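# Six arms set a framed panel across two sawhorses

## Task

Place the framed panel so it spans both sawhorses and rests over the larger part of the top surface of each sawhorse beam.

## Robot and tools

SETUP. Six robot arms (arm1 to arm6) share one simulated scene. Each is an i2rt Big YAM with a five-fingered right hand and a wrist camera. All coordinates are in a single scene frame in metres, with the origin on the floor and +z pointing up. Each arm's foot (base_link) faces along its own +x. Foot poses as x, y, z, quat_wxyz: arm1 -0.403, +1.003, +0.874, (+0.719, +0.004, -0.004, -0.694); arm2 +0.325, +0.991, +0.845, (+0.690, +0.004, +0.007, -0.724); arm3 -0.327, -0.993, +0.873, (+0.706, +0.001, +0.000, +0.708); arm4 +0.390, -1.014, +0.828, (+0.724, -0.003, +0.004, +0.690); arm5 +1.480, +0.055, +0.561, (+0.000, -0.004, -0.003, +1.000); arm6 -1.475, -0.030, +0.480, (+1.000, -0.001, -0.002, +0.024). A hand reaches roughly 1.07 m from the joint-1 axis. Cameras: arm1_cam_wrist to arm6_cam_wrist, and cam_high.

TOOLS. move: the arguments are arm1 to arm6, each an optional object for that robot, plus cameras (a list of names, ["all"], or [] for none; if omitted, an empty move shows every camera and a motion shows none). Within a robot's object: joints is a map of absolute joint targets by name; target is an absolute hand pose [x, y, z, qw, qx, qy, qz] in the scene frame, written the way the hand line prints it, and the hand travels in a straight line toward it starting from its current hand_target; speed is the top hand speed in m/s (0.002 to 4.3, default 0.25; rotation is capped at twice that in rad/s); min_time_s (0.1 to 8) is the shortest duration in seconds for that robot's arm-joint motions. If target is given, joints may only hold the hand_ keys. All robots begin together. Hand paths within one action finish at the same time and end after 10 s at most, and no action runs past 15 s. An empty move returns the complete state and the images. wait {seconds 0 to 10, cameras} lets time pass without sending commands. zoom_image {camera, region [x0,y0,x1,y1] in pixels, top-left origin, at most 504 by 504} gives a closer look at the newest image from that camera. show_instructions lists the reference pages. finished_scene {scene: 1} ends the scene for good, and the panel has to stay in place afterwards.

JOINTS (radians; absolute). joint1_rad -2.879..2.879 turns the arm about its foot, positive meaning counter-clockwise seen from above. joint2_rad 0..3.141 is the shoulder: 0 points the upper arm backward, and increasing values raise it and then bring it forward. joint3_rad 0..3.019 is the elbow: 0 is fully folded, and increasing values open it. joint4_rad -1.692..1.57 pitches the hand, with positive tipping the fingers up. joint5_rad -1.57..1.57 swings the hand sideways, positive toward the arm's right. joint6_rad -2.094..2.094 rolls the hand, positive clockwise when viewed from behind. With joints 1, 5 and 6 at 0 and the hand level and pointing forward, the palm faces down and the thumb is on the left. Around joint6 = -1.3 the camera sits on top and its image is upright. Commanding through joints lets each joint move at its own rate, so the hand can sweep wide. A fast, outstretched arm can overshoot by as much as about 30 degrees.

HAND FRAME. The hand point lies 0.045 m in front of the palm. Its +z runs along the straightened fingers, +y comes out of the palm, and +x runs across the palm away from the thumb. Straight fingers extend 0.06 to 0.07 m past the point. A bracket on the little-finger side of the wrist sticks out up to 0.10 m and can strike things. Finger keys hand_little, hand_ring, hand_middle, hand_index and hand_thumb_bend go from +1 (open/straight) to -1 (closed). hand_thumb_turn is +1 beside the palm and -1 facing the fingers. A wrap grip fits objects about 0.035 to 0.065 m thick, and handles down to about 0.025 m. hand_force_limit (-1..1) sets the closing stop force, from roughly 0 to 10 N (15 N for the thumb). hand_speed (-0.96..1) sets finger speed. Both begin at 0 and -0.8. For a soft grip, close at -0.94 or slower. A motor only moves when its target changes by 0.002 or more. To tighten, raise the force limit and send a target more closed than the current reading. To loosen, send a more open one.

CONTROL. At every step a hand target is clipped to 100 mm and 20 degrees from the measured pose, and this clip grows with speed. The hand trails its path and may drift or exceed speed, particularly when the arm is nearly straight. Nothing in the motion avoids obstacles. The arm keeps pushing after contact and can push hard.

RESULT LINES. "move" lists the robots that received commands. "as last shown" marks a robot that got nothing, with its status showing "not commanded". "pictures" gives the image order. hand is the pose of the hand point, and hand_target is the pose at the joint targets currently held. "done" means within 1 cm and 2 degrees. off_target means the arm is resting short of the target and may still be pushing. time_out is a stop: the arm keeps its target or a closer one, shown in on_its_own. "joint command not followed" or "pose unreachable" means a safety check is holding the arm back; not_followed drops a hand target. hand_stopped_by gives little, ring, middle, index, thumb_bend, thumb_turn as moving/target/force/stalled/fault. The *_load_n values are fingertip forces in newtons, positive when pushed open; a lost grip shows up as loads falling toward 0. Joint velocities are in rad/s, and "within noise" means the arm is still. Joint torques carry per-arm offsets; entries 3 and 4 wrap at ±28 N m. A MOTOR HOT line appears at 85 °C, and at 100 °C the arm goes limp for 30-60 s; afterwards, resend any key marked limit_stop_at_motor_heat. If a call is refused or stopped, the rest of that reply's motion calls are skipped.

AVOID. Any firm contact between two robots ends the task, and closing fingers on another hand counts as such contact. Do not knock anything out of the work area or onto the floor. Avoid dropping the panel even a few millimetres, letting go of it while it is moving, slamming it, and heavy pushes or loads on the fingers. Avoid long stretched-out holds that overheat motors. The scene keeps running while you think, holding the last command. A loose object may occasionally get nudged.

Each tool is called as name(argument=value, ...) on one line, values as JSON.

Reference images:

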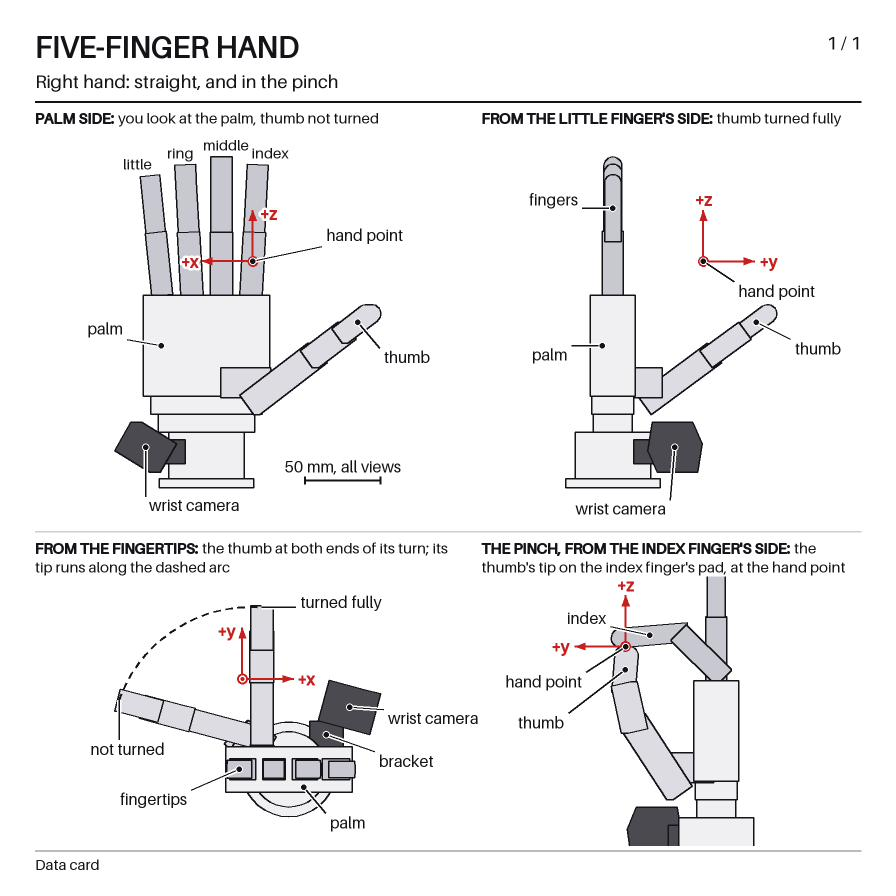

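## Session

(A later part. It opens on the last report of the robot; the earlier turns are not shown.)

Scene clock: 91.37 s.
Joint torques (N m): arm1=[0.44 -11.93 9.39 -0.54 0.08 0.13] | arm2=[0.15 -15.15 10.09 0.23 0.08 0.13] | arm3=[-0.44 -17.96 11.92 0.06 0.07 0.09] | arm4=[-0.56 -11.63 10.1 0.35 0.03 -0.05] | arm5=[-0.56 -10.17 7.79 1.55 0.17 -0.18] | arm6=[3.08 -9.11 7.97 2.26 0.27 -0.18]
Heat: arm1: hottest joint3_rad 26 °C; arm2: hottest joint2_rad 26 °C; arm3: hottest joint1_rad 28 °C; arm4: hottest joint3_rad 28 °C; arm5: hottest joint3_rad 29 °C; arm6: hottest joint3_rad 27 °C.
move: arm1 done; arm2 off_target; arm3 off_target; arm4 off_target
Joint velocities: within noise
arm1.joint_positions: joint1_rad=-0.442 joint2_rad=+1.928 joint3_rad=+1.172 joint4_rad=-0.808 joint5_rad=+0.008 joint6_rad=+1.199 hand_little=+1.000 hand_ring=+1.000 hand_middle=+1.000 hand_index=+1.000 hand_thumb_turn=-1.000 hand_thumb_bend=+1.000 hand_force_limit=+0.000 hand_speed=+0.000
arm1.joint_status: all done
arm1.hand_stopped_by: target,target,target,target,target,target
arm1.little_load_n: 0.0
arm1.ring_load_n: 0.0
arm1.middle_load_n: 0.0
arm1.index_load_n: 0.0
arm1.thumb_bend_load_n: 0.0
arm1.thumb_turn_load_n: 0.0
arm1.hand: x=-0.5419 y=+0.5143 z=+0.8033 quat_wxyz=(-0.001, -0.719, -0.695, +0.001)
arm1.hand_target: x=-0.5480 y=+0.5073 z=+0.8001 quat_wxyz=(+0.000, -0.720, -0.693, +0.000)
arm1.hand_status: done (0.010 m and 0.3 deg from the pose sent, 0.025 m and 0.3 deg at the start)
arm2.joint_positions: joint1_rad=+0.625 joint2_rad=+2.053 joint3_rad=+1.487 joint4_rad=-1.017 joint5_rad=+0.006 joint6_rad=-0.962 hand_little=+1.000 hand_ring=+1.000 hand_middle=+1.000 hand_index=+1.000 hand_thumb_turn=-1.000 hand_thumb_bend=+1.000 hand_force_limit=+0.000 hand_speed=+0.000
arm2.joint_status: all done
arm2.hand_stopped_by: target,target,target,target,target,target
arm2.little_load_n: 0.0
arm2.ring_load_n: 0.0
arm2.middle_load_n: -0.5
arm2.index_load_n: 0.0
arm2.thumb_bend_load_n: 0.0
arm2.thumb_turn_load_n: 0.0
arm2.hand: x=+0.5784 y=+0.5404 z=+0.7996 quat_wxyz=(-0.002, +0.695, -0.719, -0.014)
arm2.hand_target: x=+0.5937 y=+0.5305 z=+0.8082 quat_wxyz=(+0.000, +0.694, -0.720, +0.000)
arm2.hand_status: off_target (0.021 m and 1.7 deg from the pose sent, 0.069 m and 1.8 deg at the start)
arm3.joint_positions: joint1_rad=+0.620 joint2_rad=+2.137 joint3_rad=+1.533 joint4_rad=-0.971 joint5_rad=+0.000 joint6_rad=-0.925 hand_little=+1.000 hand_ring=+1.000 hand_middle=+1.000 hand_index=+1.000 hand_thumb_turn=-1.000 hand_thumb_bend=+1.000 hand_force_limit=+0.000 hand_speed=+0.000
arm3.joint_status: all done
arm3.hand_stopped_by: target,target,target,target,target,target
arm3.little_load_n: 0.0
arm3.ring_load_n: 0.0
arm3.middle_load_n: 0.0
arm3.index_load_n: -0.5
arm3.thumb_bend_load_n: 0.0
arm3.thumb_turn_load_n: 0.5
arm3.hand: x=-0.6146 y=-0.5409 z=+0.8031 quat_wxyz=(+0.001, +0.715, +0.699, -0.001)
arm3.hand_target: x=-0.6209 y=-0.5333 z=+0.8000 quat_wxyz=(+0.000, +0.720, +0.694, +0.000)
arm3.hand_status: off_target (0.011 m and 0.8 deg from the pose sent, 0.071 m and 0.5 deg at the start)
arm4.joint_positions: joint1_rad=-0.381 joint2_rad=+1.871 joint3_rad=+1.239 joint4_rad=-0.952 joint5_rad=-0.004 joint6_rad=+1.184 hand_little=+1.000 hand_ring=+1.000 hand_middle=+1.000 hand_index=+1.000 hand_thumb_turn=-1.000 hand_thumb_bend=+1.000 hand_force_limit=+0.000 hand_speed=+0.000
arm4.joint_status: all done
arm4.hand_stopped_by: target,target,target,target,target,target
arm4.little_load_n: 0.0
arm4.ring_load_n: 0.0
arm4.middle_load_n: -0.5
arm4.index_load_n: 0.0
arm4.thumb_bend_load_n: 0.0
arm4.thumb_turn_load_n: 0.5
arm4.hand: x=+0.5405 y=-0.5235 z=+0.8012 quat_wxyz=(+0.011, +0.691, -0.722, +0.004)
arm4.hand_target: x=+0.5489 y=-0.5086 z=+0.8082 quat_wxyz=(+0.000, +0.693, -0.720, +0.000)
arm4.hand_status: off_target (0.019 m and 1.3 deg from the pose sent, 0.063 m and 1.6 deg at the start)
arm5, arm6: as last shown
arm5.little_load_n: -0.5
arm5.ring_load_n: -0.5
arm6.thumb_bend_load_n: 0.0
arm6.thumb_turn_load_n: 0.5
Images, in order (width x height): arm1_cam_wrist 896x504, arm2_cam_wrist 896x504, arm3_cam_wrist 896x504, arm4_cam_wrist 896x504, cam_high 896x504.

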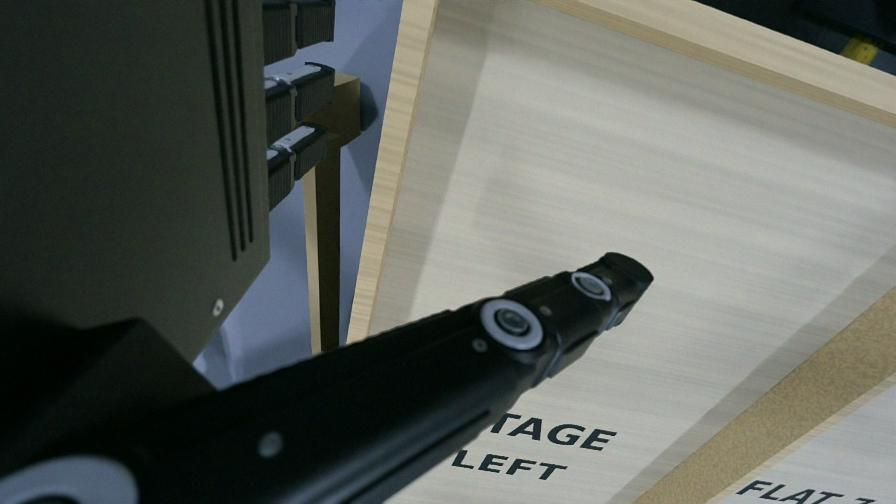

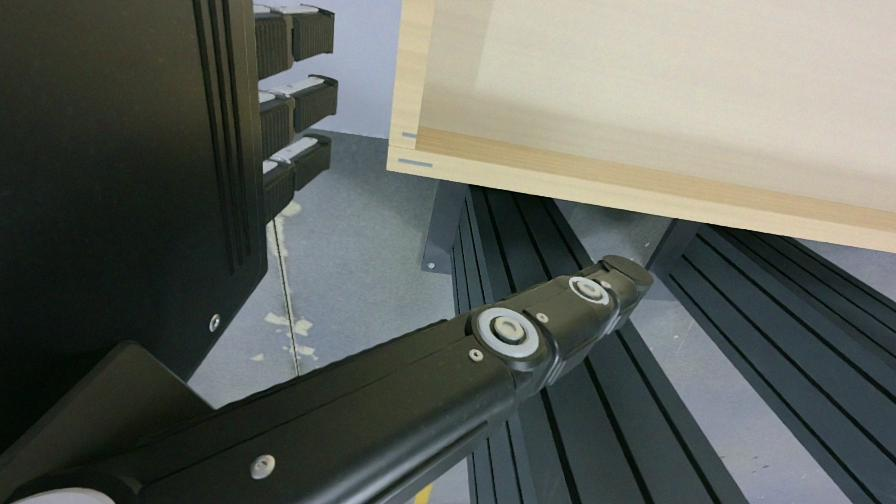

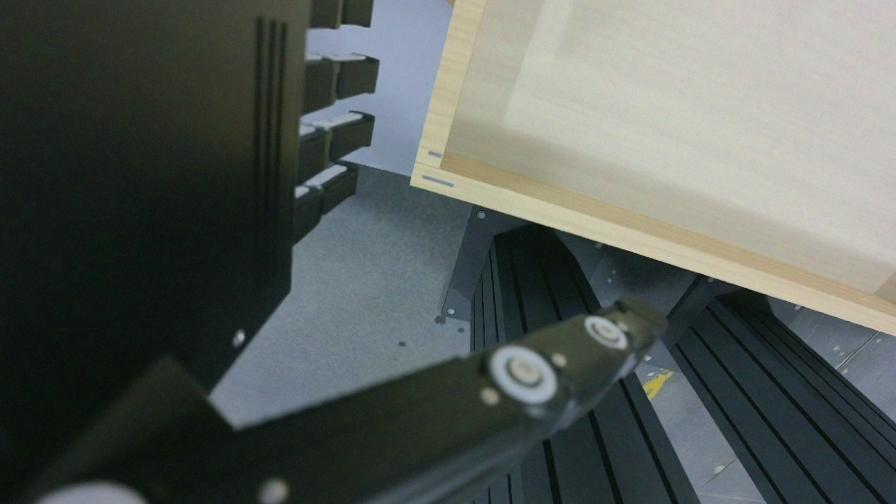

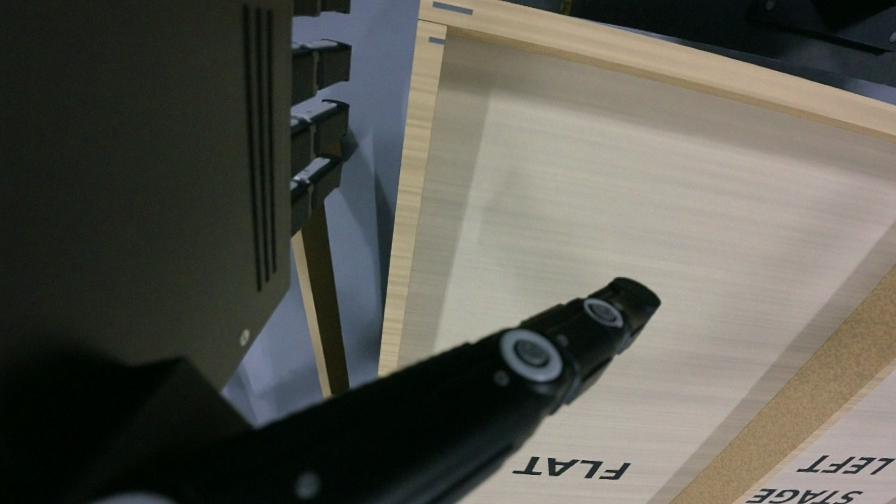

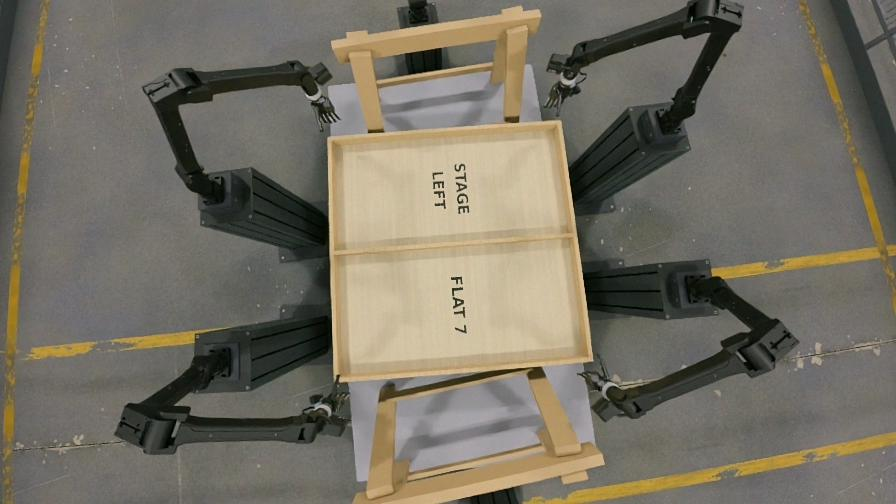

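move(arm1={"target": [-0.560, 0.508, 0.80, 0, 0.7204, 0.6936, 0], "speed": 0.1}, arm2={"target": [0.601, 0.530, 0.808, 0, 0.6936, -0.7204, 0], "speed": 0.1}, arm3={"target": [-0.630, -0.533, 0.80, 0, 0.7204, 0.6936, 0], "speed": 0.1}, arm4={"target": [0.559, -0.510, 0.807, 0, 0.6936, -0.7204, 0], "speed": 0.1})

move(arm1={"target": [-0.560, 0.508, 0.697, 0, 0.7204, 0.6936, 0], "speed": 0.1}, arm2={"target": [0.601, 0.530, 0.708, 0, 0.6936, -0.7204, 0], "speed": 0.1}, arm3={"target": [-0.630, -0.533, 0.697, 0, 0.7204, 0.6936, 0], "speed": 0.1}, arm4={"target": [0.559, -0.510, 0.707, 0, 0.6936, -0.7204, 0], "speed": 0.1}, cameras=["arm1_cam_wrist", "arm2_cam_wrist", "arm3_cam_wrist", "arm4_cam_wrist"])

Scene clock: 95.30 s.
Joint torques (N m): arm1=[-0.09 -12.22 9.5 -0.49 0.07 0.04] | arm2=[0.56 -15.15 10.29 0.23 0.09 0.12] | arm3=[0.91 -18.14 12.14 0.03 0.1 0.04] | arm4=[-1.08 -11.69 10.61 0.31 0.03 -0.07] | arm5=[0.21 -9.99 7.73 1.36 0.21 -0.21] | arm6=[3.08 -9.17 7.97 2.28 0.27 -0.18]
Heat: arm1: hottest joint3_rad 26 °C; arm2: hottest joint2_rad 26 °C; arm3: hottest joint3_rad 29 °C; arm4: hottest joint3_rad 29 °C; arm5: hottest joint3_rad 29 °C; arm6: hottest joint3_rad 27 °C.
move: arm1 off_target; arm2 off_target; arm3 off_target; arm4 off_target
Joint velocities: within noise
arm1.joint_positions: joint1_rad=-0.456 joint2_rad=+1.934 joint3_rad=+1.183 joint4_rad=-0.813 joint5_rad=+0.008 joint6_rad=+1.185 hand_little=+1.000 hand_ring=+1.000 hand_middle=+1.000 hand_index=+1.000 hand_thumb_turn=-1.000 hand_thumb_bend=+1.000 hand_force_limit=+0.000 hand_speed=+0.000
arm1.joint_status: not commanded
arm1.hand_stopped_by: target,target,target,target,target,target
arm1.little_load_n: 0.0
arm1.ring_load_n: 0.0
arm1.middle_load_n: 0.0
arm1.index_load_n: 0.0
arm1.thumb_bend_load_n: 0.0
arm1.thumb_turn_load_n: 0.0
arm1.hand: x=-0.5498 y=+0.5140 z=+0.8033 quat_wxyz=(-0.001, -0.719, -0.695, +0.001)
arm1.hand_target: x=-0.5600 y=+0.5083 z=+0.8001 quat_wxyz=(+0.000, -0.720, -0.694, +0.000)
arm1.hand_status: off_target (0.012 m and 0.3 deg from the pose sent, 0.019 m and 0.3 deg at the start)
arm2.joint_positions: joint1_rad=+0.631 joint2_rad=+2.060 joint3_rad=+1.500 joint4_rad=-1.024 joint5_rad=+0.006 joint6_rad=-0.952 hand_little=+1.000 hand_ring=+1.000 hand_middle=+1.000 hand_index=+1.000 hand_thumb_turn=-1.000 hand_thumb_bend=+1.000 hand_force_limit=+0.000 hand_speed=+0.000
arm2.joint_status: not commanded
arm2.hand_stopped_by: target,target,target,target,target,target
arm2.little_load_n: 0.5
arm2.ring_load_n: 0.0
arm2.middle_load_n: 0.0
arm2.index_load_n: 0.0
arm2.thumb_bend_load_n: 0.0
arm2.thumb_turn_load_n: 0.0
arm2.hand: x=+0.5830 y=+0.5398 z=+0.7997 quat_wxyz=(-0.002, +0.694, -0.720, -0.014)
arm2.hand_target: x=+0.6006 y=+0.5306 z=+0.8083 quat_wxyz=(+0.000, +0.694, -0.720, +0.000)
arm2.hand_status: off_target (0.022 m and 1.7 deg from the pose sent, 0.026 m and 1.6 deg at the start)
arm3.joint_positions: joint1_rad=+0.622 joint2_rad=+2.147 joint3_rad=+1.553 joint4_rad=-0.981 joint5_rad=+0.000 joint6_rad=-0.913 hand_little=+1.000 hand_ring=+1.000 hand_middle=+1.000 hand_index=+1.000 hand_thumb_turn=-1.000 hand_thumb_bend=+1.000 hand_force_limit=+0.000 hand_speed=+0.000
arm3.joint_status: not commanded
arm3.hand_stopped_by: target,target,target,target,target,target
arm3.little_load_n: 0.0
arm3.ring_load_n: 0.0
arm3.middle_load_n: 0.0
arm3.index_load_n: 0.0
arm3.thumb_bend_load_n: 0.0
arm3.thumb_turn_load_n: 0.0
arm3.hand: x=-0.6184 y=-0.5379 z=+0.8035 quat_wxyz=(+0.001, +0.719, +0.695, -0.001)
arm3.hand_target: x=-0.6297 y=-0.5334 z=+0.8000 quat_wxyz=(+0.000, +0.720, +0.694, +0.000)
arm3.hand_status: off_target (0.013 m and 0.2 deg from the pose sent, 0.018 m and 0.8 deg at the start)
arm4.joint_positions: joint1_rad=-0.394 joint2_rad=+1.877 joint3_rad=+1.239 joint4_rad=-0.952 joint5_rad=-0.004 joint6_rad=+1.166 hand_little=+1.000 hand_ring=+1.000 hand_middle=+1.000 hand_index=+1.000 hand_thumb_turn=-1.000 hand_thumb_bend=+1.000 hand_force_limit=+0.000 hand_speed=+0.000
arm4.joint_status: not commanded
arm4.hand_stopped_by: target,target,target,target,target,target
arm4.little_load_n: 0.0
arm4.ring_load_n: 0.0
arm4.middle_load_n: 0.0
arm4.index_load_n: 0.0
arm4.thumb_bend_load_n: 0.0
arm4.thumb_turn_load_n: 0.0
arm4.hand: x=+0.5460 y=-0.5275 z=+0.7983 quat_wxyz=(+0.014, +0.693, -0.721, +0.005)
arm4.hand_target: x=+0.5589 y=-0.5108 z=+0.8074 quat_wxyz=(+0.000, +0.693, -0.721, +0.000)
arm4.hand_status: off_target (0.023 m and 1.7 deg from the pose sent, 0.024 m and 1.3 deg at the start)
arm5.joint_positions: joint1_rad=+0.168 joint2_rad=+1.562 joint3_rad=+2.554 joint4_rad=-1.696 joint5_rad=+0.126 joint6_rad=-1.484 hand_little=+1.000 hand_ring=+1.000 hand_middle=+1.000 hand_index=+1.000 hand_thumb_turn=+1.000 hand_thumb_bend=+1.000 hand_force_limit=+0.000 hand_speed=-0.800
arm5.joint_status: not commanded
arm5.hand_stopped_by: target,target,target,target,target,target
arm5.little_load_n: 0.0
arm5.ring_load_n: 0.0
arm5.middle_load_n: 0.0
arm5.index_load_n: 0.0
arm5.thumb_bend_load_n: 0.0
arm5.thumb_turn_load_n: -0.5
arm5.hand: x=+0.9981 y=+0.0538 z=+1.1911 quat_wxyz=(-0.419, -0.011, +0.908, +0.006)
arm5.hand_target: x=+1.0003 y=+0.0501 z=+1.1989 quat_wxyz=(-0.425, -0.023, +0.905, +0.008)
arm5.hand_status: not commanded
arm6.joint_positions: joint1_rad=+0.087 joint2_rad=+1.639 joint3_rad=+2.826 joint4_rad=-1.674 joint5_rad=+0.151 joint6_rad=-1.600 hand_little=+1.000 hand_ring=+1.000 hand_middle=+1.000 hand_index=+1.000 hand_thumb_turn=+1.000 hand_thumb_bend=+1.000 hand_force_limit=+0.000 hand_speed=-0.800
arm6.joint_status: not commanded
arm6.hand_stopped_by: target,target,target,target,target,target
arm6.little_load_n: 0.0
arm6.ring_load_n: 0.0
arm6.middle_load_n: 0.0
arm6.index_load_n: 0.0
arm6.thumb_bend_load_n: 0.0
arm6.thumb_turn_load_n: 0.0
arm6.hand: x=-0.9988 y=-0.0544 z=+1.1946 quat_wxyz=(+0.038, +0.853, +0.032, +0.519)
arm6.hand_target: x=-1.0004 y=-0.0501 z=+1.1989 quat_wxyz=(+0.039, +0.851, +0.041, +0.523)
arm6.hand_status: not commanded
pictures: none

Scene clock: 96.93 s.
Joint torques (N m): arm1=[-0.85 -13.39 7.38 0.1 0.08 0.06] | arm2=[0.5 -16.62 6.57 0.88 0.09 0.12] | arm3=[0.38 -19.72 10.03 0.72 0.05 0.12] | arm4=[-0.97 -13.16 6.22 1.01 0.02 -0.05] | arm5=[-0.5 -9.99 7.66 1.47 0.26 -0.16] | arm6=[3.08 -9.11 7.97 2.26 0.27 -0.17]
Heat: arm1: hottest joint3_rad 26 °C; arm2: hottest joint2_rad 26 °C; arm3: hottest joint3_rad 29 °C; arm4: hottest joint3_rad 29 °C; arm5: hottest joint3_rad 29 °C; arm6: hottest joint3_rad 27 °C.
move: arm1 off_target; arm2 off_target; arm3 off_target; arm4 done
Joint velocities: within noise
arm1.joint_positions: joint1_rad=-0.456 joint2_rad=+2.148 joint3_rad=+1.183 joint4_rad=-0.616 joint5_rad=+0.008 joint6_rad=+1.182 hand_little=+1.000 hand_ring=+1.000 hand_middle=+1.000 hand_index=+1.000 hand_thumb_turn=-1.000 hand_thumb_bend=+1.000 hand_force_limit=+0.000 hand_speed=+0.000
arm1.joint_status: not commanded
arm1.hand_stopped_by: target,target,target,target,target,target
arm1.little_load_n: 0.0
arm1.ring_load_n: 0.0
arm1.middle_load_n: 0.0
arm1.index_load_n: 0.0
arm1.thumb_bend_load_n: 0.0
arm1.thumb_turn_load_n: 0.0
arm1.hand: x=-0.5483 y=+0.5146 z=+0.7006 quat_wxyz=(+0.002, -0.718, -0.696, -0.007)
arm1.hand_target: x=-0.5600 y=+0.5083 z=+0.6972 quat_wxyz=(+0.000, -0.720, -0.694, +0.000)
arm1.hand_status: off_target (0.014 m and 0.9 deg from the pose sent, 0.107 m and 0.3 deg at the start)
arm2.joint_positions: joint1_rad=+0.631 joint2_rad=+2.226 joint3_rad=+1.500 joint4_rad=-0.852 joint5_rad=+0.006 joint6_rad=-0.952 hand_little=+1.000 hand_ring=+1.000 hand_middle=+1.000 hand_index=+1.000 hand_thumb_turn=-1.000 hand_thumb_bend=+1.000 hand_force_limit=+0.000 hand_speed=+0.000
arm2.joint_status: not commanded
arm2.hand_stopped_by: target,target,target,target,target,target
arm2.little_load_n: 0.0
arm2.ring_load_n: 0.0
arm2.middle_load_n: 0.0
arm2.index_load_n: 0.0
arm2.thumb_bend_load_n: 0.0
arm2.thumb_turn_load_n: 0.0
arm2.hand: x=+0.5883 y=+0.5327 z=+0.7051 quat_wxyz=(-0.002, +0.694, -0.720, -0.011)
arm2.hand_target: x=+0.6008 y=+0.5302 z=+0.7081 quat_wxyz=(+0.000, +0.694, -0.720, +0.000)
arm2.hand_status: off_target (0.013 m and 1.3 deg from the pose sent, 0.094 m and 1.7 deg at the start)
arm3.joint_positions: joint1_rad=+0.622 joint2_rad=+2.325 joint3_rad=+1.553 joint4_rad=-0.823 joint5_rad=+0.000 joint6_rad=-0.913 hand_little=+1.000 hand_ring=+1.000 hand_middle=+1.000 hand_index=+1.000 hand_thumb_turn=-1.000 hand_thumb_bend=+1.000 hand_force_limit=+0.000 hand_speed=+0.000
arm3.joint_status: not commanded
arm3.hand_stopped_by: target,target,target,target,target,target
arm3.little_load_n: 0.0
arm3.ring_load_n: -0.5
arm3.middle_load_n: 0.0
arm3.index_load_n: 0.0
arm3.thumb_bend_load_n: 0.0
arm3.thumb_turn_load_n: 0.0
arm3.hand: x=-0.6171 y=-0.5398 z=+0.7012 quat_wxyz=(+0.011, +0.719, +0.695, -0.002)
arm3.hand_target: x=-0.6297 y=-0.5334 z=+0.6972 quat_wxyz=(+0.000, +0.720, +0.694, +0.000)
arm3.hand_status: off_target (0.015 m and 1.2 deg from the pose sent, 0.107 m and 0.2 deg at the start)
arm4.joint_positions: joint1_rad=-0.394 joint2_rad=+2.059 joint3_rad=+1.239 joint4_rad=-0.750 joint5_rad=-0.004 joint6_rad=+1.166 hand_little=+1.000 hand_ring=+1.000 hand_middle=+1.000 hand_index=+1.000 hand_thumb_turn=-1.000 hand_thumb_bend=+1.000 hand_force_limit=+0.000 hand_speed=+0.000
arm4.joint_status: not commanded
arm4.hand_stopped_by: target,target,target,target,target,target
arm4.little_load_n: 0.0
arm4.ring_load_n: 0.0
arm4.middle_load_n: 0.0
arm4.index_load_n: 0.0
arm4.thumb_bend_load_n: 0.0
arm4.thumb_turn_load_n: 0.0
arm4.hand: x=+0.5537 y=-0.5122 z=+0.7085 quat_wxyz=(+0.004, +0.693, -0.721, +0.001)
arm4.hand_target: x=+0.5590 y=-0.5101 z=+0.7070 quat_wxyz=(+0.000, +0.693, -0.720, +0.000)
arm4.hand_status: done (0.006 m and 0.5 deg from the pose sent, 0.094 m and 1.7 deg at the start)
arm5, arm6: as last shown
arm5.middle_load_n: -0.5
arm5.thumb_turn_load_n: 0.0
Images, in order (width x height): arm1_cam_wrist 896x504, arm2_cam_wrist 896x504, arm3_cam_wrist 896x504, arm4_cam_wrist 896x504.

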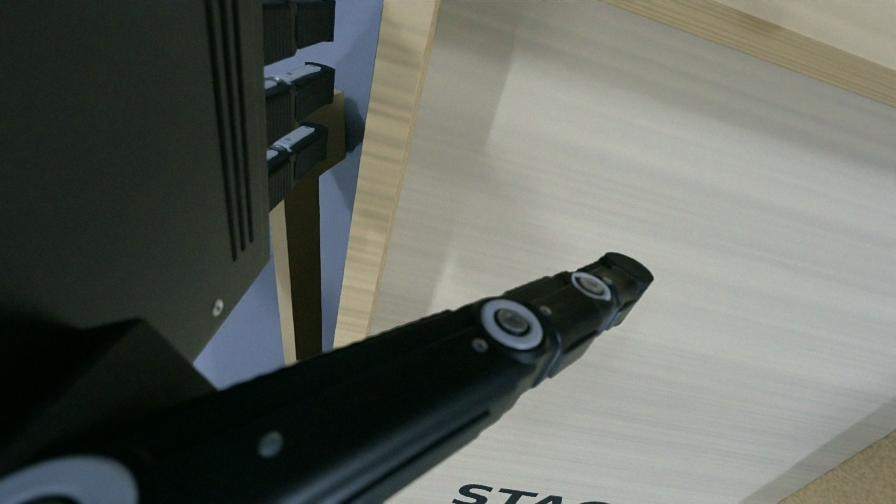

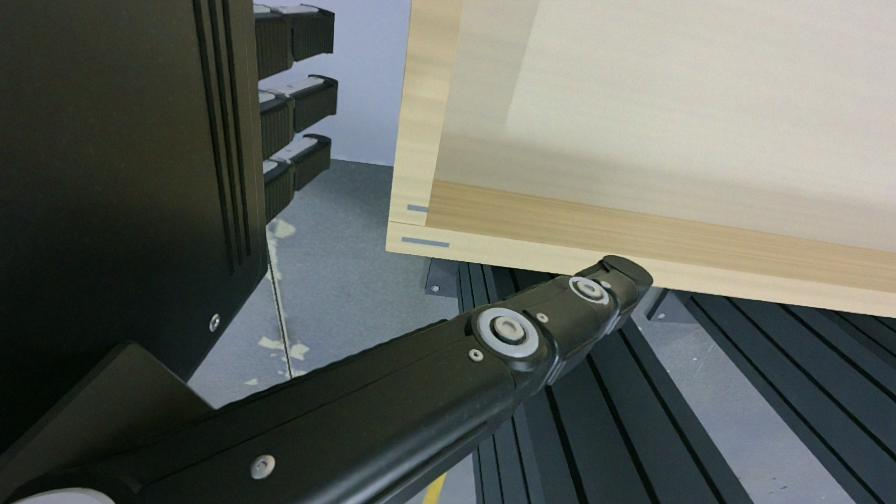

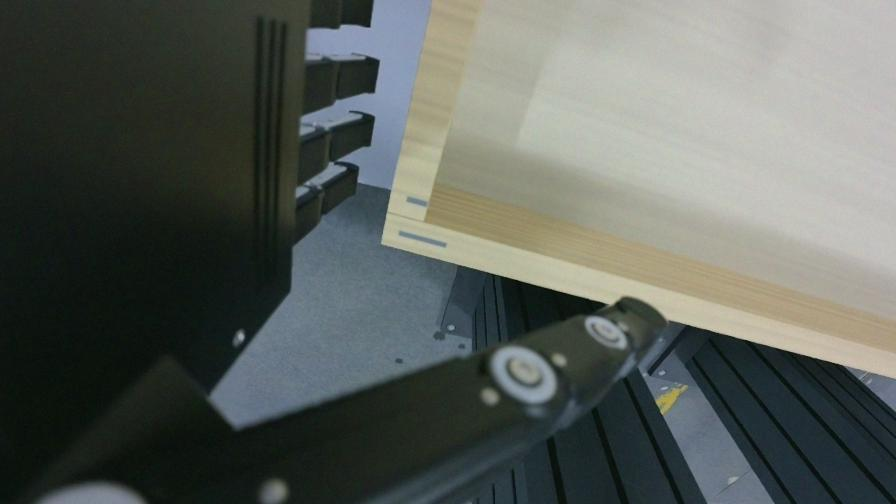

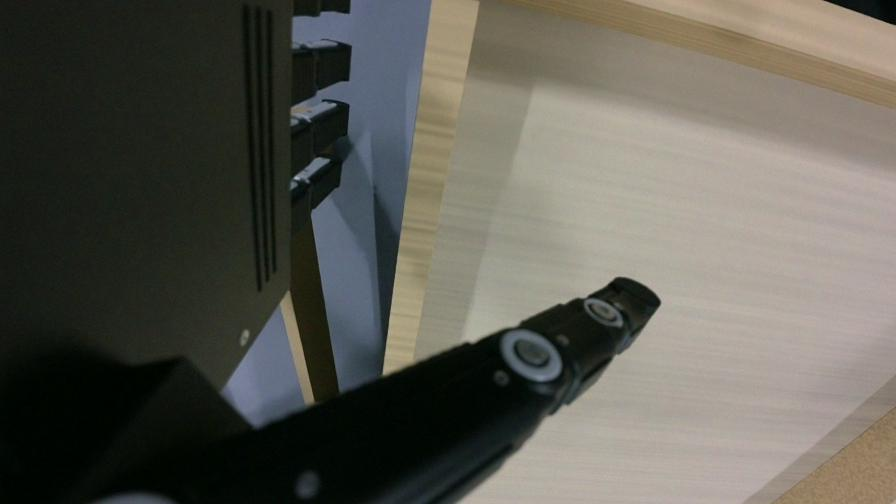

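move(arm1={"target": [-0.569, 0.508, 0.607, 0, 0.7204, 0.6936, 0], "speed": 0.08}, arm2={"target": [0.596, 0.530, 0.613, 0, 0.6936, -0.7204, 0], "speed": 0.08}, arm3={"target": [-0.638, -0.533, 0.607, 0, 0.7204, 0.6936, 0], "speed": 0.08}, arm4={"target": [0.559, -0.510, 0.609, 0, 0.6936, -0.7204, 0], "speed": 0.08}, cameras=["arm1_cam_wrist", "arm2_cam_wrist", "arm3_cam_wrist", "arm4_cam_wrist", "arm5_cam_wrist", "arm6_cam_wrist"])

Scene clock: 100.63 s.
Joint torques (N m): arm1=[-0.5 -14.15 6.26 0.14 0.08 0.05] | arm2=[-0.21 -16.73 7.08 0.84 0.09 0.05] | arm3=[0.73 -19.6 9.33 0.7 0.01 0.1] | arm4=[-0.91 -13.63 6.46 0.98 0.03 -0.04] | arm5=[-0.03 -9.64 7.87 1.61 0.16 -0.16] | arm6=[3.08 -9.11 7.97 2.26 0.27 -0.18]
Heat: arm1: hottest joint2_rad 26 °C; arm2: hottest joint2_rad 26 °C; arm3: hottest joint3_rad 30 °C; arm4: hottest joint3_rad 29 °C; arm5: hottest joint3_rad 29 °C; arm6: hottest joint3_rad 27 °C.
move: arm1 off_target; arm2 off_target; arm3 off_target; arm4 off_target
Joint velocities: within noise
arm1.joint_positions: joint1_rad=-0.473 joint2_rad=+2.353 joint3_rad=+1.250 joint4_rad=-0.473 joint5_rad=+0.008 joint6_rad=+1.165 hand_little=+1.000 hand_ring=+1.000 hand_middle=+1.000 hand_index=+1.000 hand_thumb_turn=-1.000 hand_thumb_bend=+1.000 hand_force_limit=+0.000 hand_speed=+0.000
arm1.joint_status: not commanded
arm1.hand_stopped_by: target,target,target,target,target,target
arm1.little_load_n: 0.0
arm1.ring_load_n: 0.0
arm1.middle_load_n: 0.0
arm1.index_load_n: -0.5
arm1.thumb_bend_load_n: 0.0
arm1.thumb_turn_load_n: 0.0
arm1.hand: x=-0.5585 y=+0.5115 z=+0.6137 quat_wxyz=(+0.001, -0.718, -0.696, -0.005)
arm1.hand_target: x=-0.5689 y=+0.5083 z=+0.6073 quat_wxyz=(+0.000, -0.720, -0.694, +0.000)
arm1.hand_status: off_target (0.013 m and 0.7 deg from the pose sent, 0.096 m and 0.9 deg at the start)
arm2.joint_positions: joint1_rad=+0.631 joint2_rad=+2.399 joint3_rad=+1.500 joint4_rad=-0.696 joint5_rad=+0.006 joint6_rad=-0.952 hand_little=+1.000 hand_ring=+1.000 hand_middle=+1.000 hand_index=+1.000 hand_thumb_turn=-1.000 hand_thumb_bend=+1.000 hand_force_limit=+0.000 hand_speed=+0.000
arm2.joint_status: not commanded
arm2.hand_stopped_by: target,target,target,target,target,target
arm2.little_load_n: 0.0
arm2.ring_load_n: 0.0
arm2.middle_load_n: 0.0
arm2.index_load_n: 0.0
arm2.thumb_bend_load_n: 0.0
arm2.thumb_turn_load_n: -0.5
arm2.hand: x=+0.5812 y=+0.5446 z=+0.6081 quat_wxyz=(-0.003, +0.694, -0.720, -0.020)
arm2.hand_target: x=+0.5958 y=+0.5304 z=+0.6135 quat_wxyz=(+0.000, +0.694, -0.720, +0.000)
arm2.hand_status: off_target (0.021 m and 2.3 deg from the pose sent, 0.092 m and 1.3 deg at the start)
arm3.joint_positions: joint1_rad=+0.630 joint2_rad=+2.504 joint3_rad=+1.624 joint4_rad=-0.711 joint5_rad=+0.000 joint6_rad=-0.902 hand_little=+1.000 hand_ring=+1.000 hand_middle=+1.000 hand_index=+1.000 hand_thumb_turn=-1.000 hand_thumb_bend=+1.000 hand_force_limit=+0.000 hand_speed=+0.000
arm3.joint_status: not commanded
arm3.hand_stopped_by: target,target,target,target,target,target
arm3.little_load_n: 0.0
arm3.ring_load_n: 0.0
arm3.middle_load_n: 0.0
arm3.index_load_n: 0.0
arm3.thumb_bend_load_n: 0.0
arm3.thumb_turn_load_n: 0.0
arm3.hand: x=-0.6250 y=-0.5375 z=+0.6141 quat_wxyz=(+0.009, +0.720, +0.694, -0.002)
arm3.hand_target: x=-0.6378 y=-0.5334 z=+0.6074 quat_wxyz=(+0.000, +0.720, +0.694, +0.000)
arm3.hand_status: off_target (0.015 m and 1.0 deg from the pose sent, 0.097 m and 1.2 deg at the start)
arm4.joint_positions: joint1_rad=-0.394 joint2_rad=+2.262 joint3_rad=+1.239 joint4_rad=-0.566 joint5_rad=-0.004 joint6_rad=+1.166 hand_little=+1.000 hand_ring=+1.000 hand_middle=+1.000 hand_index=+1.000 hand_thumb_turn=-1.000 hand_thumb_bend=+1.000 hand_force_limit=+0.000 hand_speed=+0.000
arm4.joint_status: not commanded
arm4.hand_stopped_by: target,target,target,target,target,target
arm4.little_load_n: 0.0
arm4.ring_load_n: 0.0
arm4.middle_load_n: 0.0
arm4.index_load_n: 0.0
arm4.thumb_bend_load_n: 0.0
arm4.thumb_turn_load_n: 0.0
arm4.hand: x=+0.5489 y=-0.5231 z=+0.6073 quat_wxyz=(+0.013, +0.693, -0.721, +0.005)
arm4.hand_target: x=+0.5590 y=-0.5103 z=+0.6094 quat_wxyz=(+0.000, +0.693, -0.721, +0.000)
arm4.hand_status: off_target (0.017 m and 1.6 deg from the pose sent, 0.100 m and 0.5 deg at the start)
arm5, arm6: as last shown
arm5.middle_load_n: 0.0
Images, in order (width x height): arm1_cam_wrist 896x504, arm2_cam_wrist 896x504, arm3_cam_wrist 896x504, arm4_cam_wrist 896x504, arm5_cam_wrist 896x504, arm6_cam_wrist 896x504.

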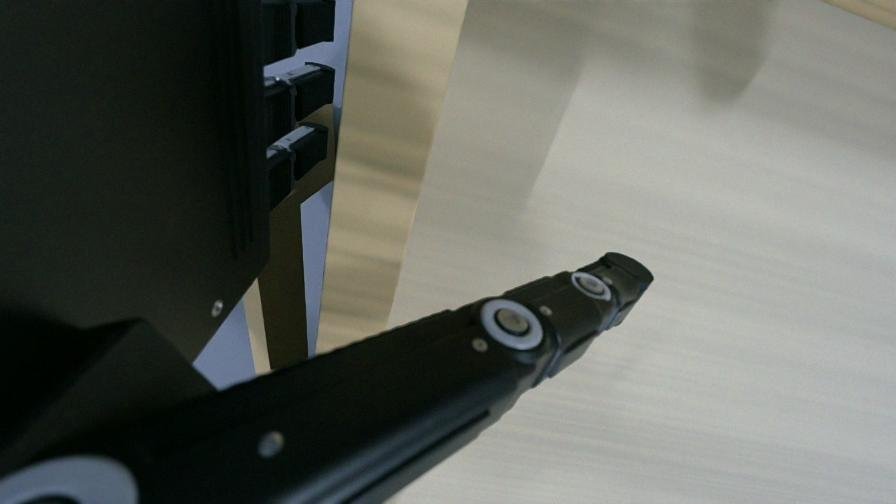

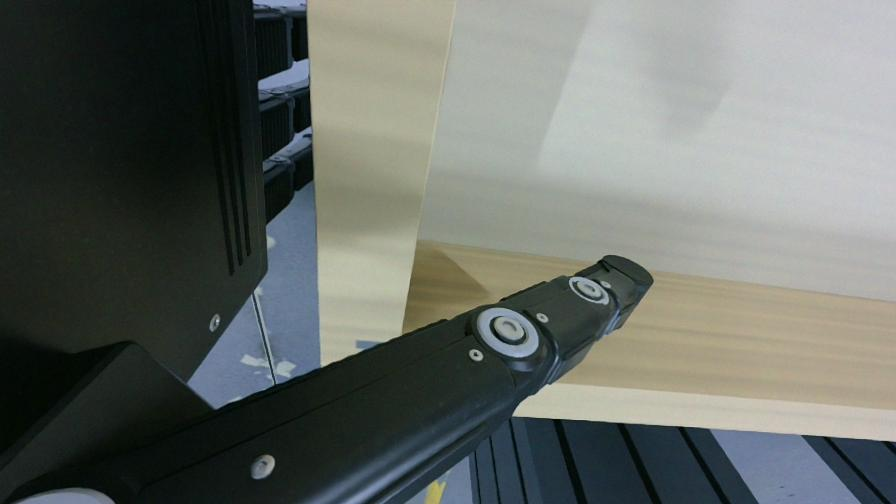

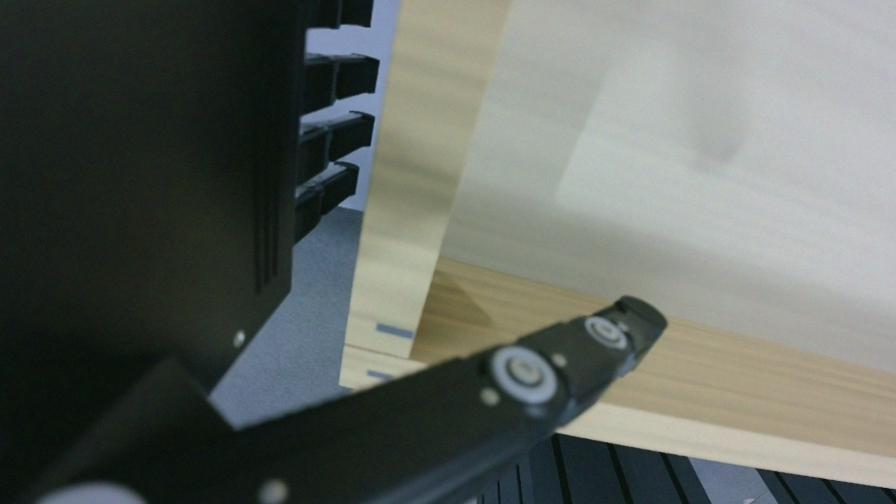

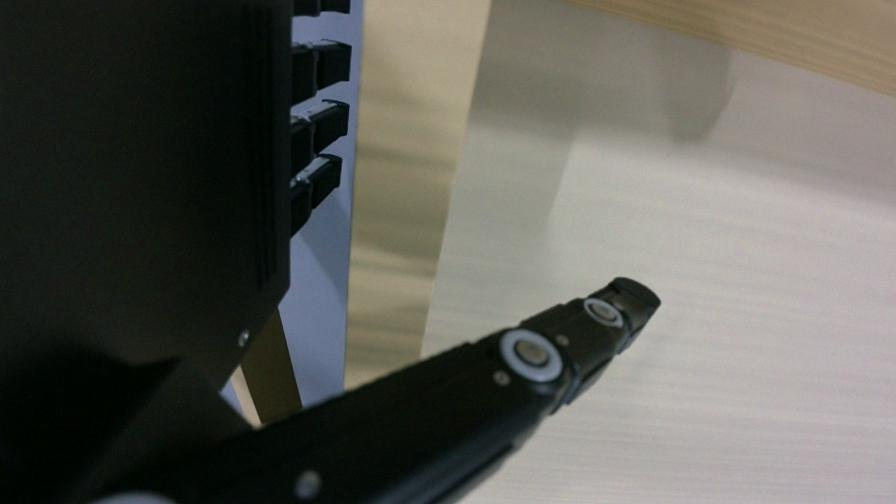

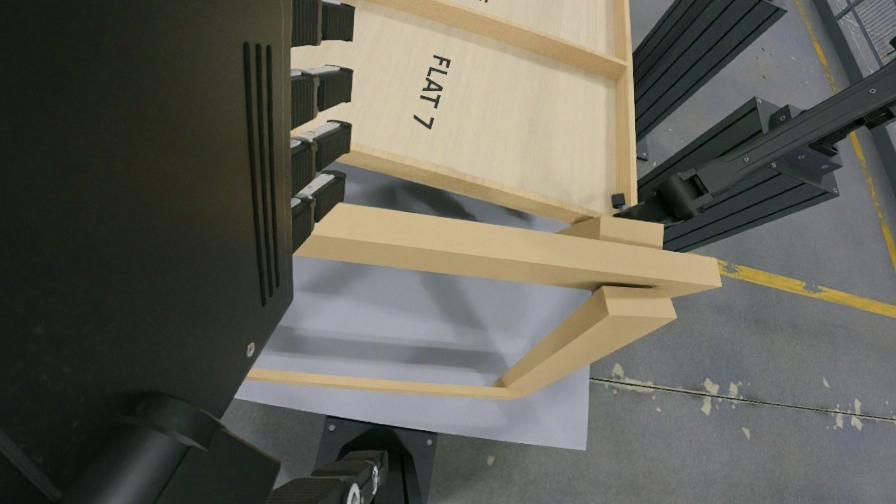

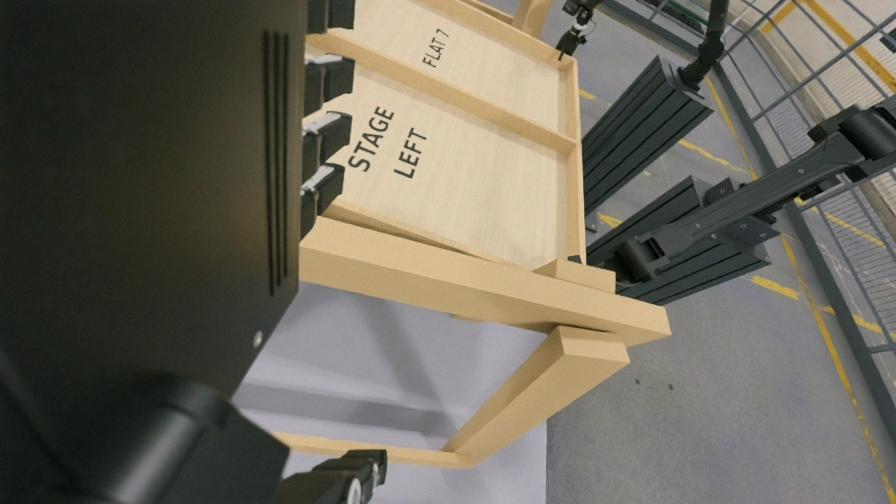

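move(arm1={"joints": {"hand_index": 0.0, "hand_middle": 0.0, "hand_ring": 0.0, "hand_little": 0.0, "hand_speed": -0.9, "hand_force_limit": -0.5}}, arm2={"joints": {"hand_index": 0.0, "hand_middle": 0.0, "hand_ring": 0.0, "hand_little": 0.0, "hand_speed": -0.9, "hand_force_limit": -0.5}}, arm3={"joints": {"hand_index": 0.0, "hand_middle": 0.0, "hand_ring": 0.0, "hand_little": 0.0, "hand_speed": -0.9, "hand_force_limit": -0.5}}, arm4={"joints": {"hand_index": 0.0, "hand_middle": 0.0, "hand_ring": 0.0, "hand_little": 0.0, "hand_speed": -0.9, "hand_force_limit": -0.5}}, cameras=["arm1_cam_wrist", "arm2_cam_wrist", "arm3_cam_wrist", "arm4_cam_wrist"])

Scene clock: 105.73 s.
Joint torques (N m): arm1=[0.15 -14.62 6.02 -0.25 -0.41 0.06] | arm2=[-0.5 -18.26 6.52 -0.16 0.64 0.05] | arm3=[0.56 -21.48 8.77 -0.17 0.34 0.07] | arm4=[-0.73 -13.92 6.45 0.8 -0.3 -0.03] | arm5=[-0.44 -9.76 7.69 1.55 0.17 -0.21] | arm6=[3.08 -9.11 7.97 2.26 0.27 -0.18]
Heat: arm1: hottest joint2_rad 26 °C; arm2: hottest joint2_rad 27 °C; arm3: hottest joint3_rad 30 °C; arm4: hottest joint3_rad 29 °C; arm5: hottest joint3_rad 29 °C; arm6: hottest joint3_rad 27 °C.
move: arm1 off_target; arm2 off_target; arm3 off_target; arm4 off_target
Joint velocities: within noise
arm1.joint_positions: joint1_rad=-0.482 joint2_rad=+2.363 joint3_rad=+1.253 joint4_rad=-0.462 joint5_rad=+0.020 joint6_rad=+1.164 hand_little=+0.424 hand_ring=+0.452 hand_middle=+0.433 hand_index=+0.415 hand_thumb_turn=-1.000 hand_thumb_bend=+1.000 hand_force_limit=-0.500 hand_speed=-0.900
arm1.joint_status: hand_little off_target (ended at +0.424, target +0.000); hand_ring off_target (ended at +0.452, target +0.000); hand_middle off_target (ended at +0.433, target +0.000); hand_index off_target (ended at +0.415, target +0.000); the others done
arm1.hand_stopped_by: force,force,force,force,target,target
arm1.little_load_n: 2.0
arm1.ring_load_n: 0.0
arm1.middle_load_n: 0.5
arm1.index_load_n: 2.5
arm1.thumb_bend_load_n: 0.0
arm1.thumb_turn_load_n: 0.0
arm1.hand: x=-0.5648 y=+0.5134 z=+0.6086 quat_wxyz=(+0.006, -0.721, -0.693, -0.001)
arm1.hand_target: x=-0.5689 y=+0.5083 z=+0.6073 quat_wxyz=(+0.000, -0.720, -0.694, +0.000)
arm1.hand_status: not commanded
arm2.joint_positions: joint1_rad=+0.634 joint2_rad=+2.418 joint3_rad=+1.505 joint4_rad=-0.670 joint5_rad=-0.007 joint6_rad=-0.952 hand_little=+0.098 hand_ring=+0.126 hand_middle=+0.144 hand_index=+0.181 hand_thumb_turn=-1.000 hand_thumb_bend=+1.000 hand_force_limit=-0.500 hand_speed=-0.900
arm2.joint_status: hand_little off_target (ended at +0.098, target +0.000); hand_ring off_target (ended at +0.126, target +0.000); hand_middle off_target (ended at +0.144, target +0.000); hand_index off_target (ended at +0.181, target +0.000); the others done
arm2.hand_stopped_by: force,force,force,force,target,target
arm2.little_load_n: 2.5
arm2.ring_load_n: 1.5
arm2.middle_load_n: 0.5
arm2.index_load_n: 0.0
arm2.thumb_bend_load_n: 0.0
arm2.thumb_turn_load_n: 0.0
arm2.hand: x=+0.5866 y=+0.5441 z=+0.5976 quat_wxyz=(-0.009, +0.695, -0.719, -0.012)
arm2.hand_target: x=+0.5959 y=+0.5304 z=+0.6135 quat_wxyz=(+0.000, +0.694, -0.720, +0.000)
arm2.hand_status: not commanded
arm3.joint_positions: joint1_rad=+0.638 joint2_rad=+2.518 joint3_rad=+1.631 joint4_rad=-0.689 joint5_rad=-0.007 joint6_rad=-0.902 hand_little=+0.359 hand_ring=+0.377 hand_middle=+0.377 hand_index=+0.396 hand_thumb_turn=-1.000 hand_thumb_bend=+1.000 hand_force_limit=-0.500 hand_speed=-0.900
arm3.joint_status: hand_little off_target (ended at +0.359, target +0.000); hand_ring off_target (ended at +0.377, target +0.000); hand_middle off_target (ended at +0.377, target +0.000); hand_index off_target (ended at +0.396, target +0.000); the others done
arm3.hand_stopped_by: force,force,force,force,target,target
arm3.little_load_n: 2.5
arm3.ring_load_n: 1.5
arm3.middle_load_n: 1.5
arm3.index_load_n: 0.0
arm3.thumb_bend_load_n: 0.0
arm3.thumb_turn_load_n: 0.0
arm3.hand: x=-0.6324 y=-0.5372 z=+0.6062 quat_wxyz=(+0.001, +0.717, +0.697, -0.004)
arm3.hand_target: x=-0.6378 y=-0.5334 z=+0.6073 quat_wxyz=(+0.000, +0.720, +0.694, +0.000)
arm3.hand_status: not commanded
arm4.joint_positions: joint1_rad=-0.397 joint2_rad=+2.266 joint3_rad=+1.239 joint4_rad=-0.561 joint5_rad=+0.003 joint6_rad=+1.165 hand_little=+0.498 hand_ring=+0.452 hand_middle=+0.396 hand_index=+0.350 hand_thumb_turn=-1.000 hand_thumb_bend=+1.000 hand_force_limit=-0.500 hand_speed=-0.900
arm4.joint_status: hand_little off_target (ended at +0.498, target +0.000); hand_ring off_target (ended at +0.452, target +0.000); hand_middle off_target (ended at +0.396, target +0.000); hand_index off_target (ended at +0.350, target +0.000); the others done
arm4.hand_stopped_by: force,force,force,force,target,target
arm4.little_load_n: 0.0
arm4.ring_load_n: 0.0
arm4.middle_load_n: 0.0
arm4.index_load_n: 2.5
arm4.thumb_bend_load_n: 0.0
arm4.thumb_turn_load_n: 0.0
arm4.hand: x=+0.5513 y=-0.5243 z=+0.6052 quat_wxyz=(+0.012, +0.693, -0.721, +0.008)
arm4.hand_target: x=+0.5590 y=-0.5104 z=+0.6094 quat_wxyz=(+0.000, +0.694, -0.720, +0.000)
arm4.hand_status: not commanded
arm5, arm6: as last shown
Images, in order (width x height): arm1_cam_wrist 896x504, arm2_cam_wrist 896x504, arm3_cam_wrist 896x504, arm4_cam_wrist 896x504.

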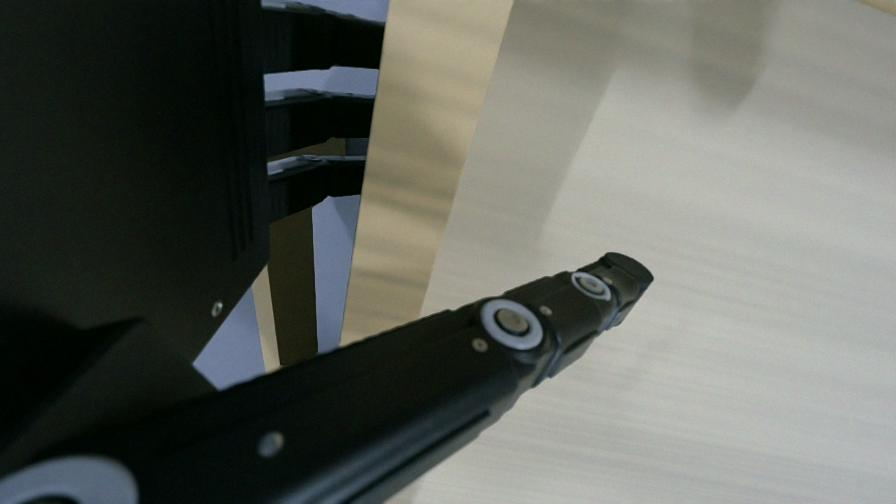

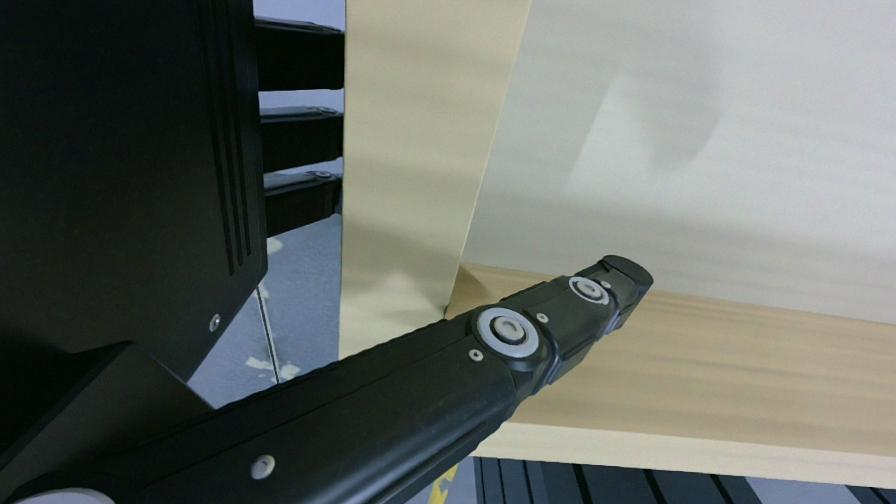

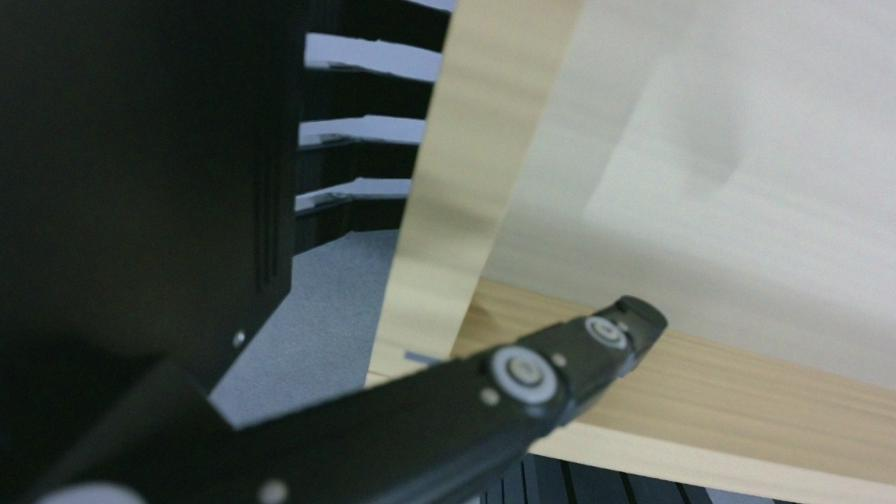

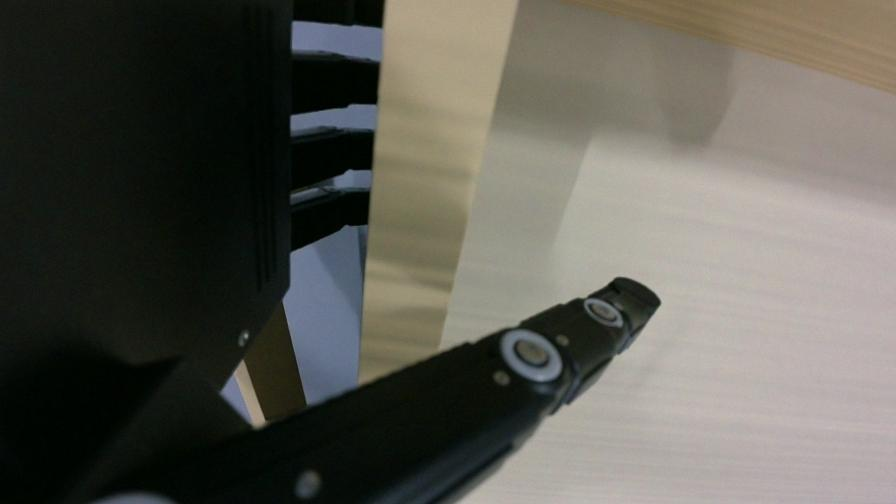

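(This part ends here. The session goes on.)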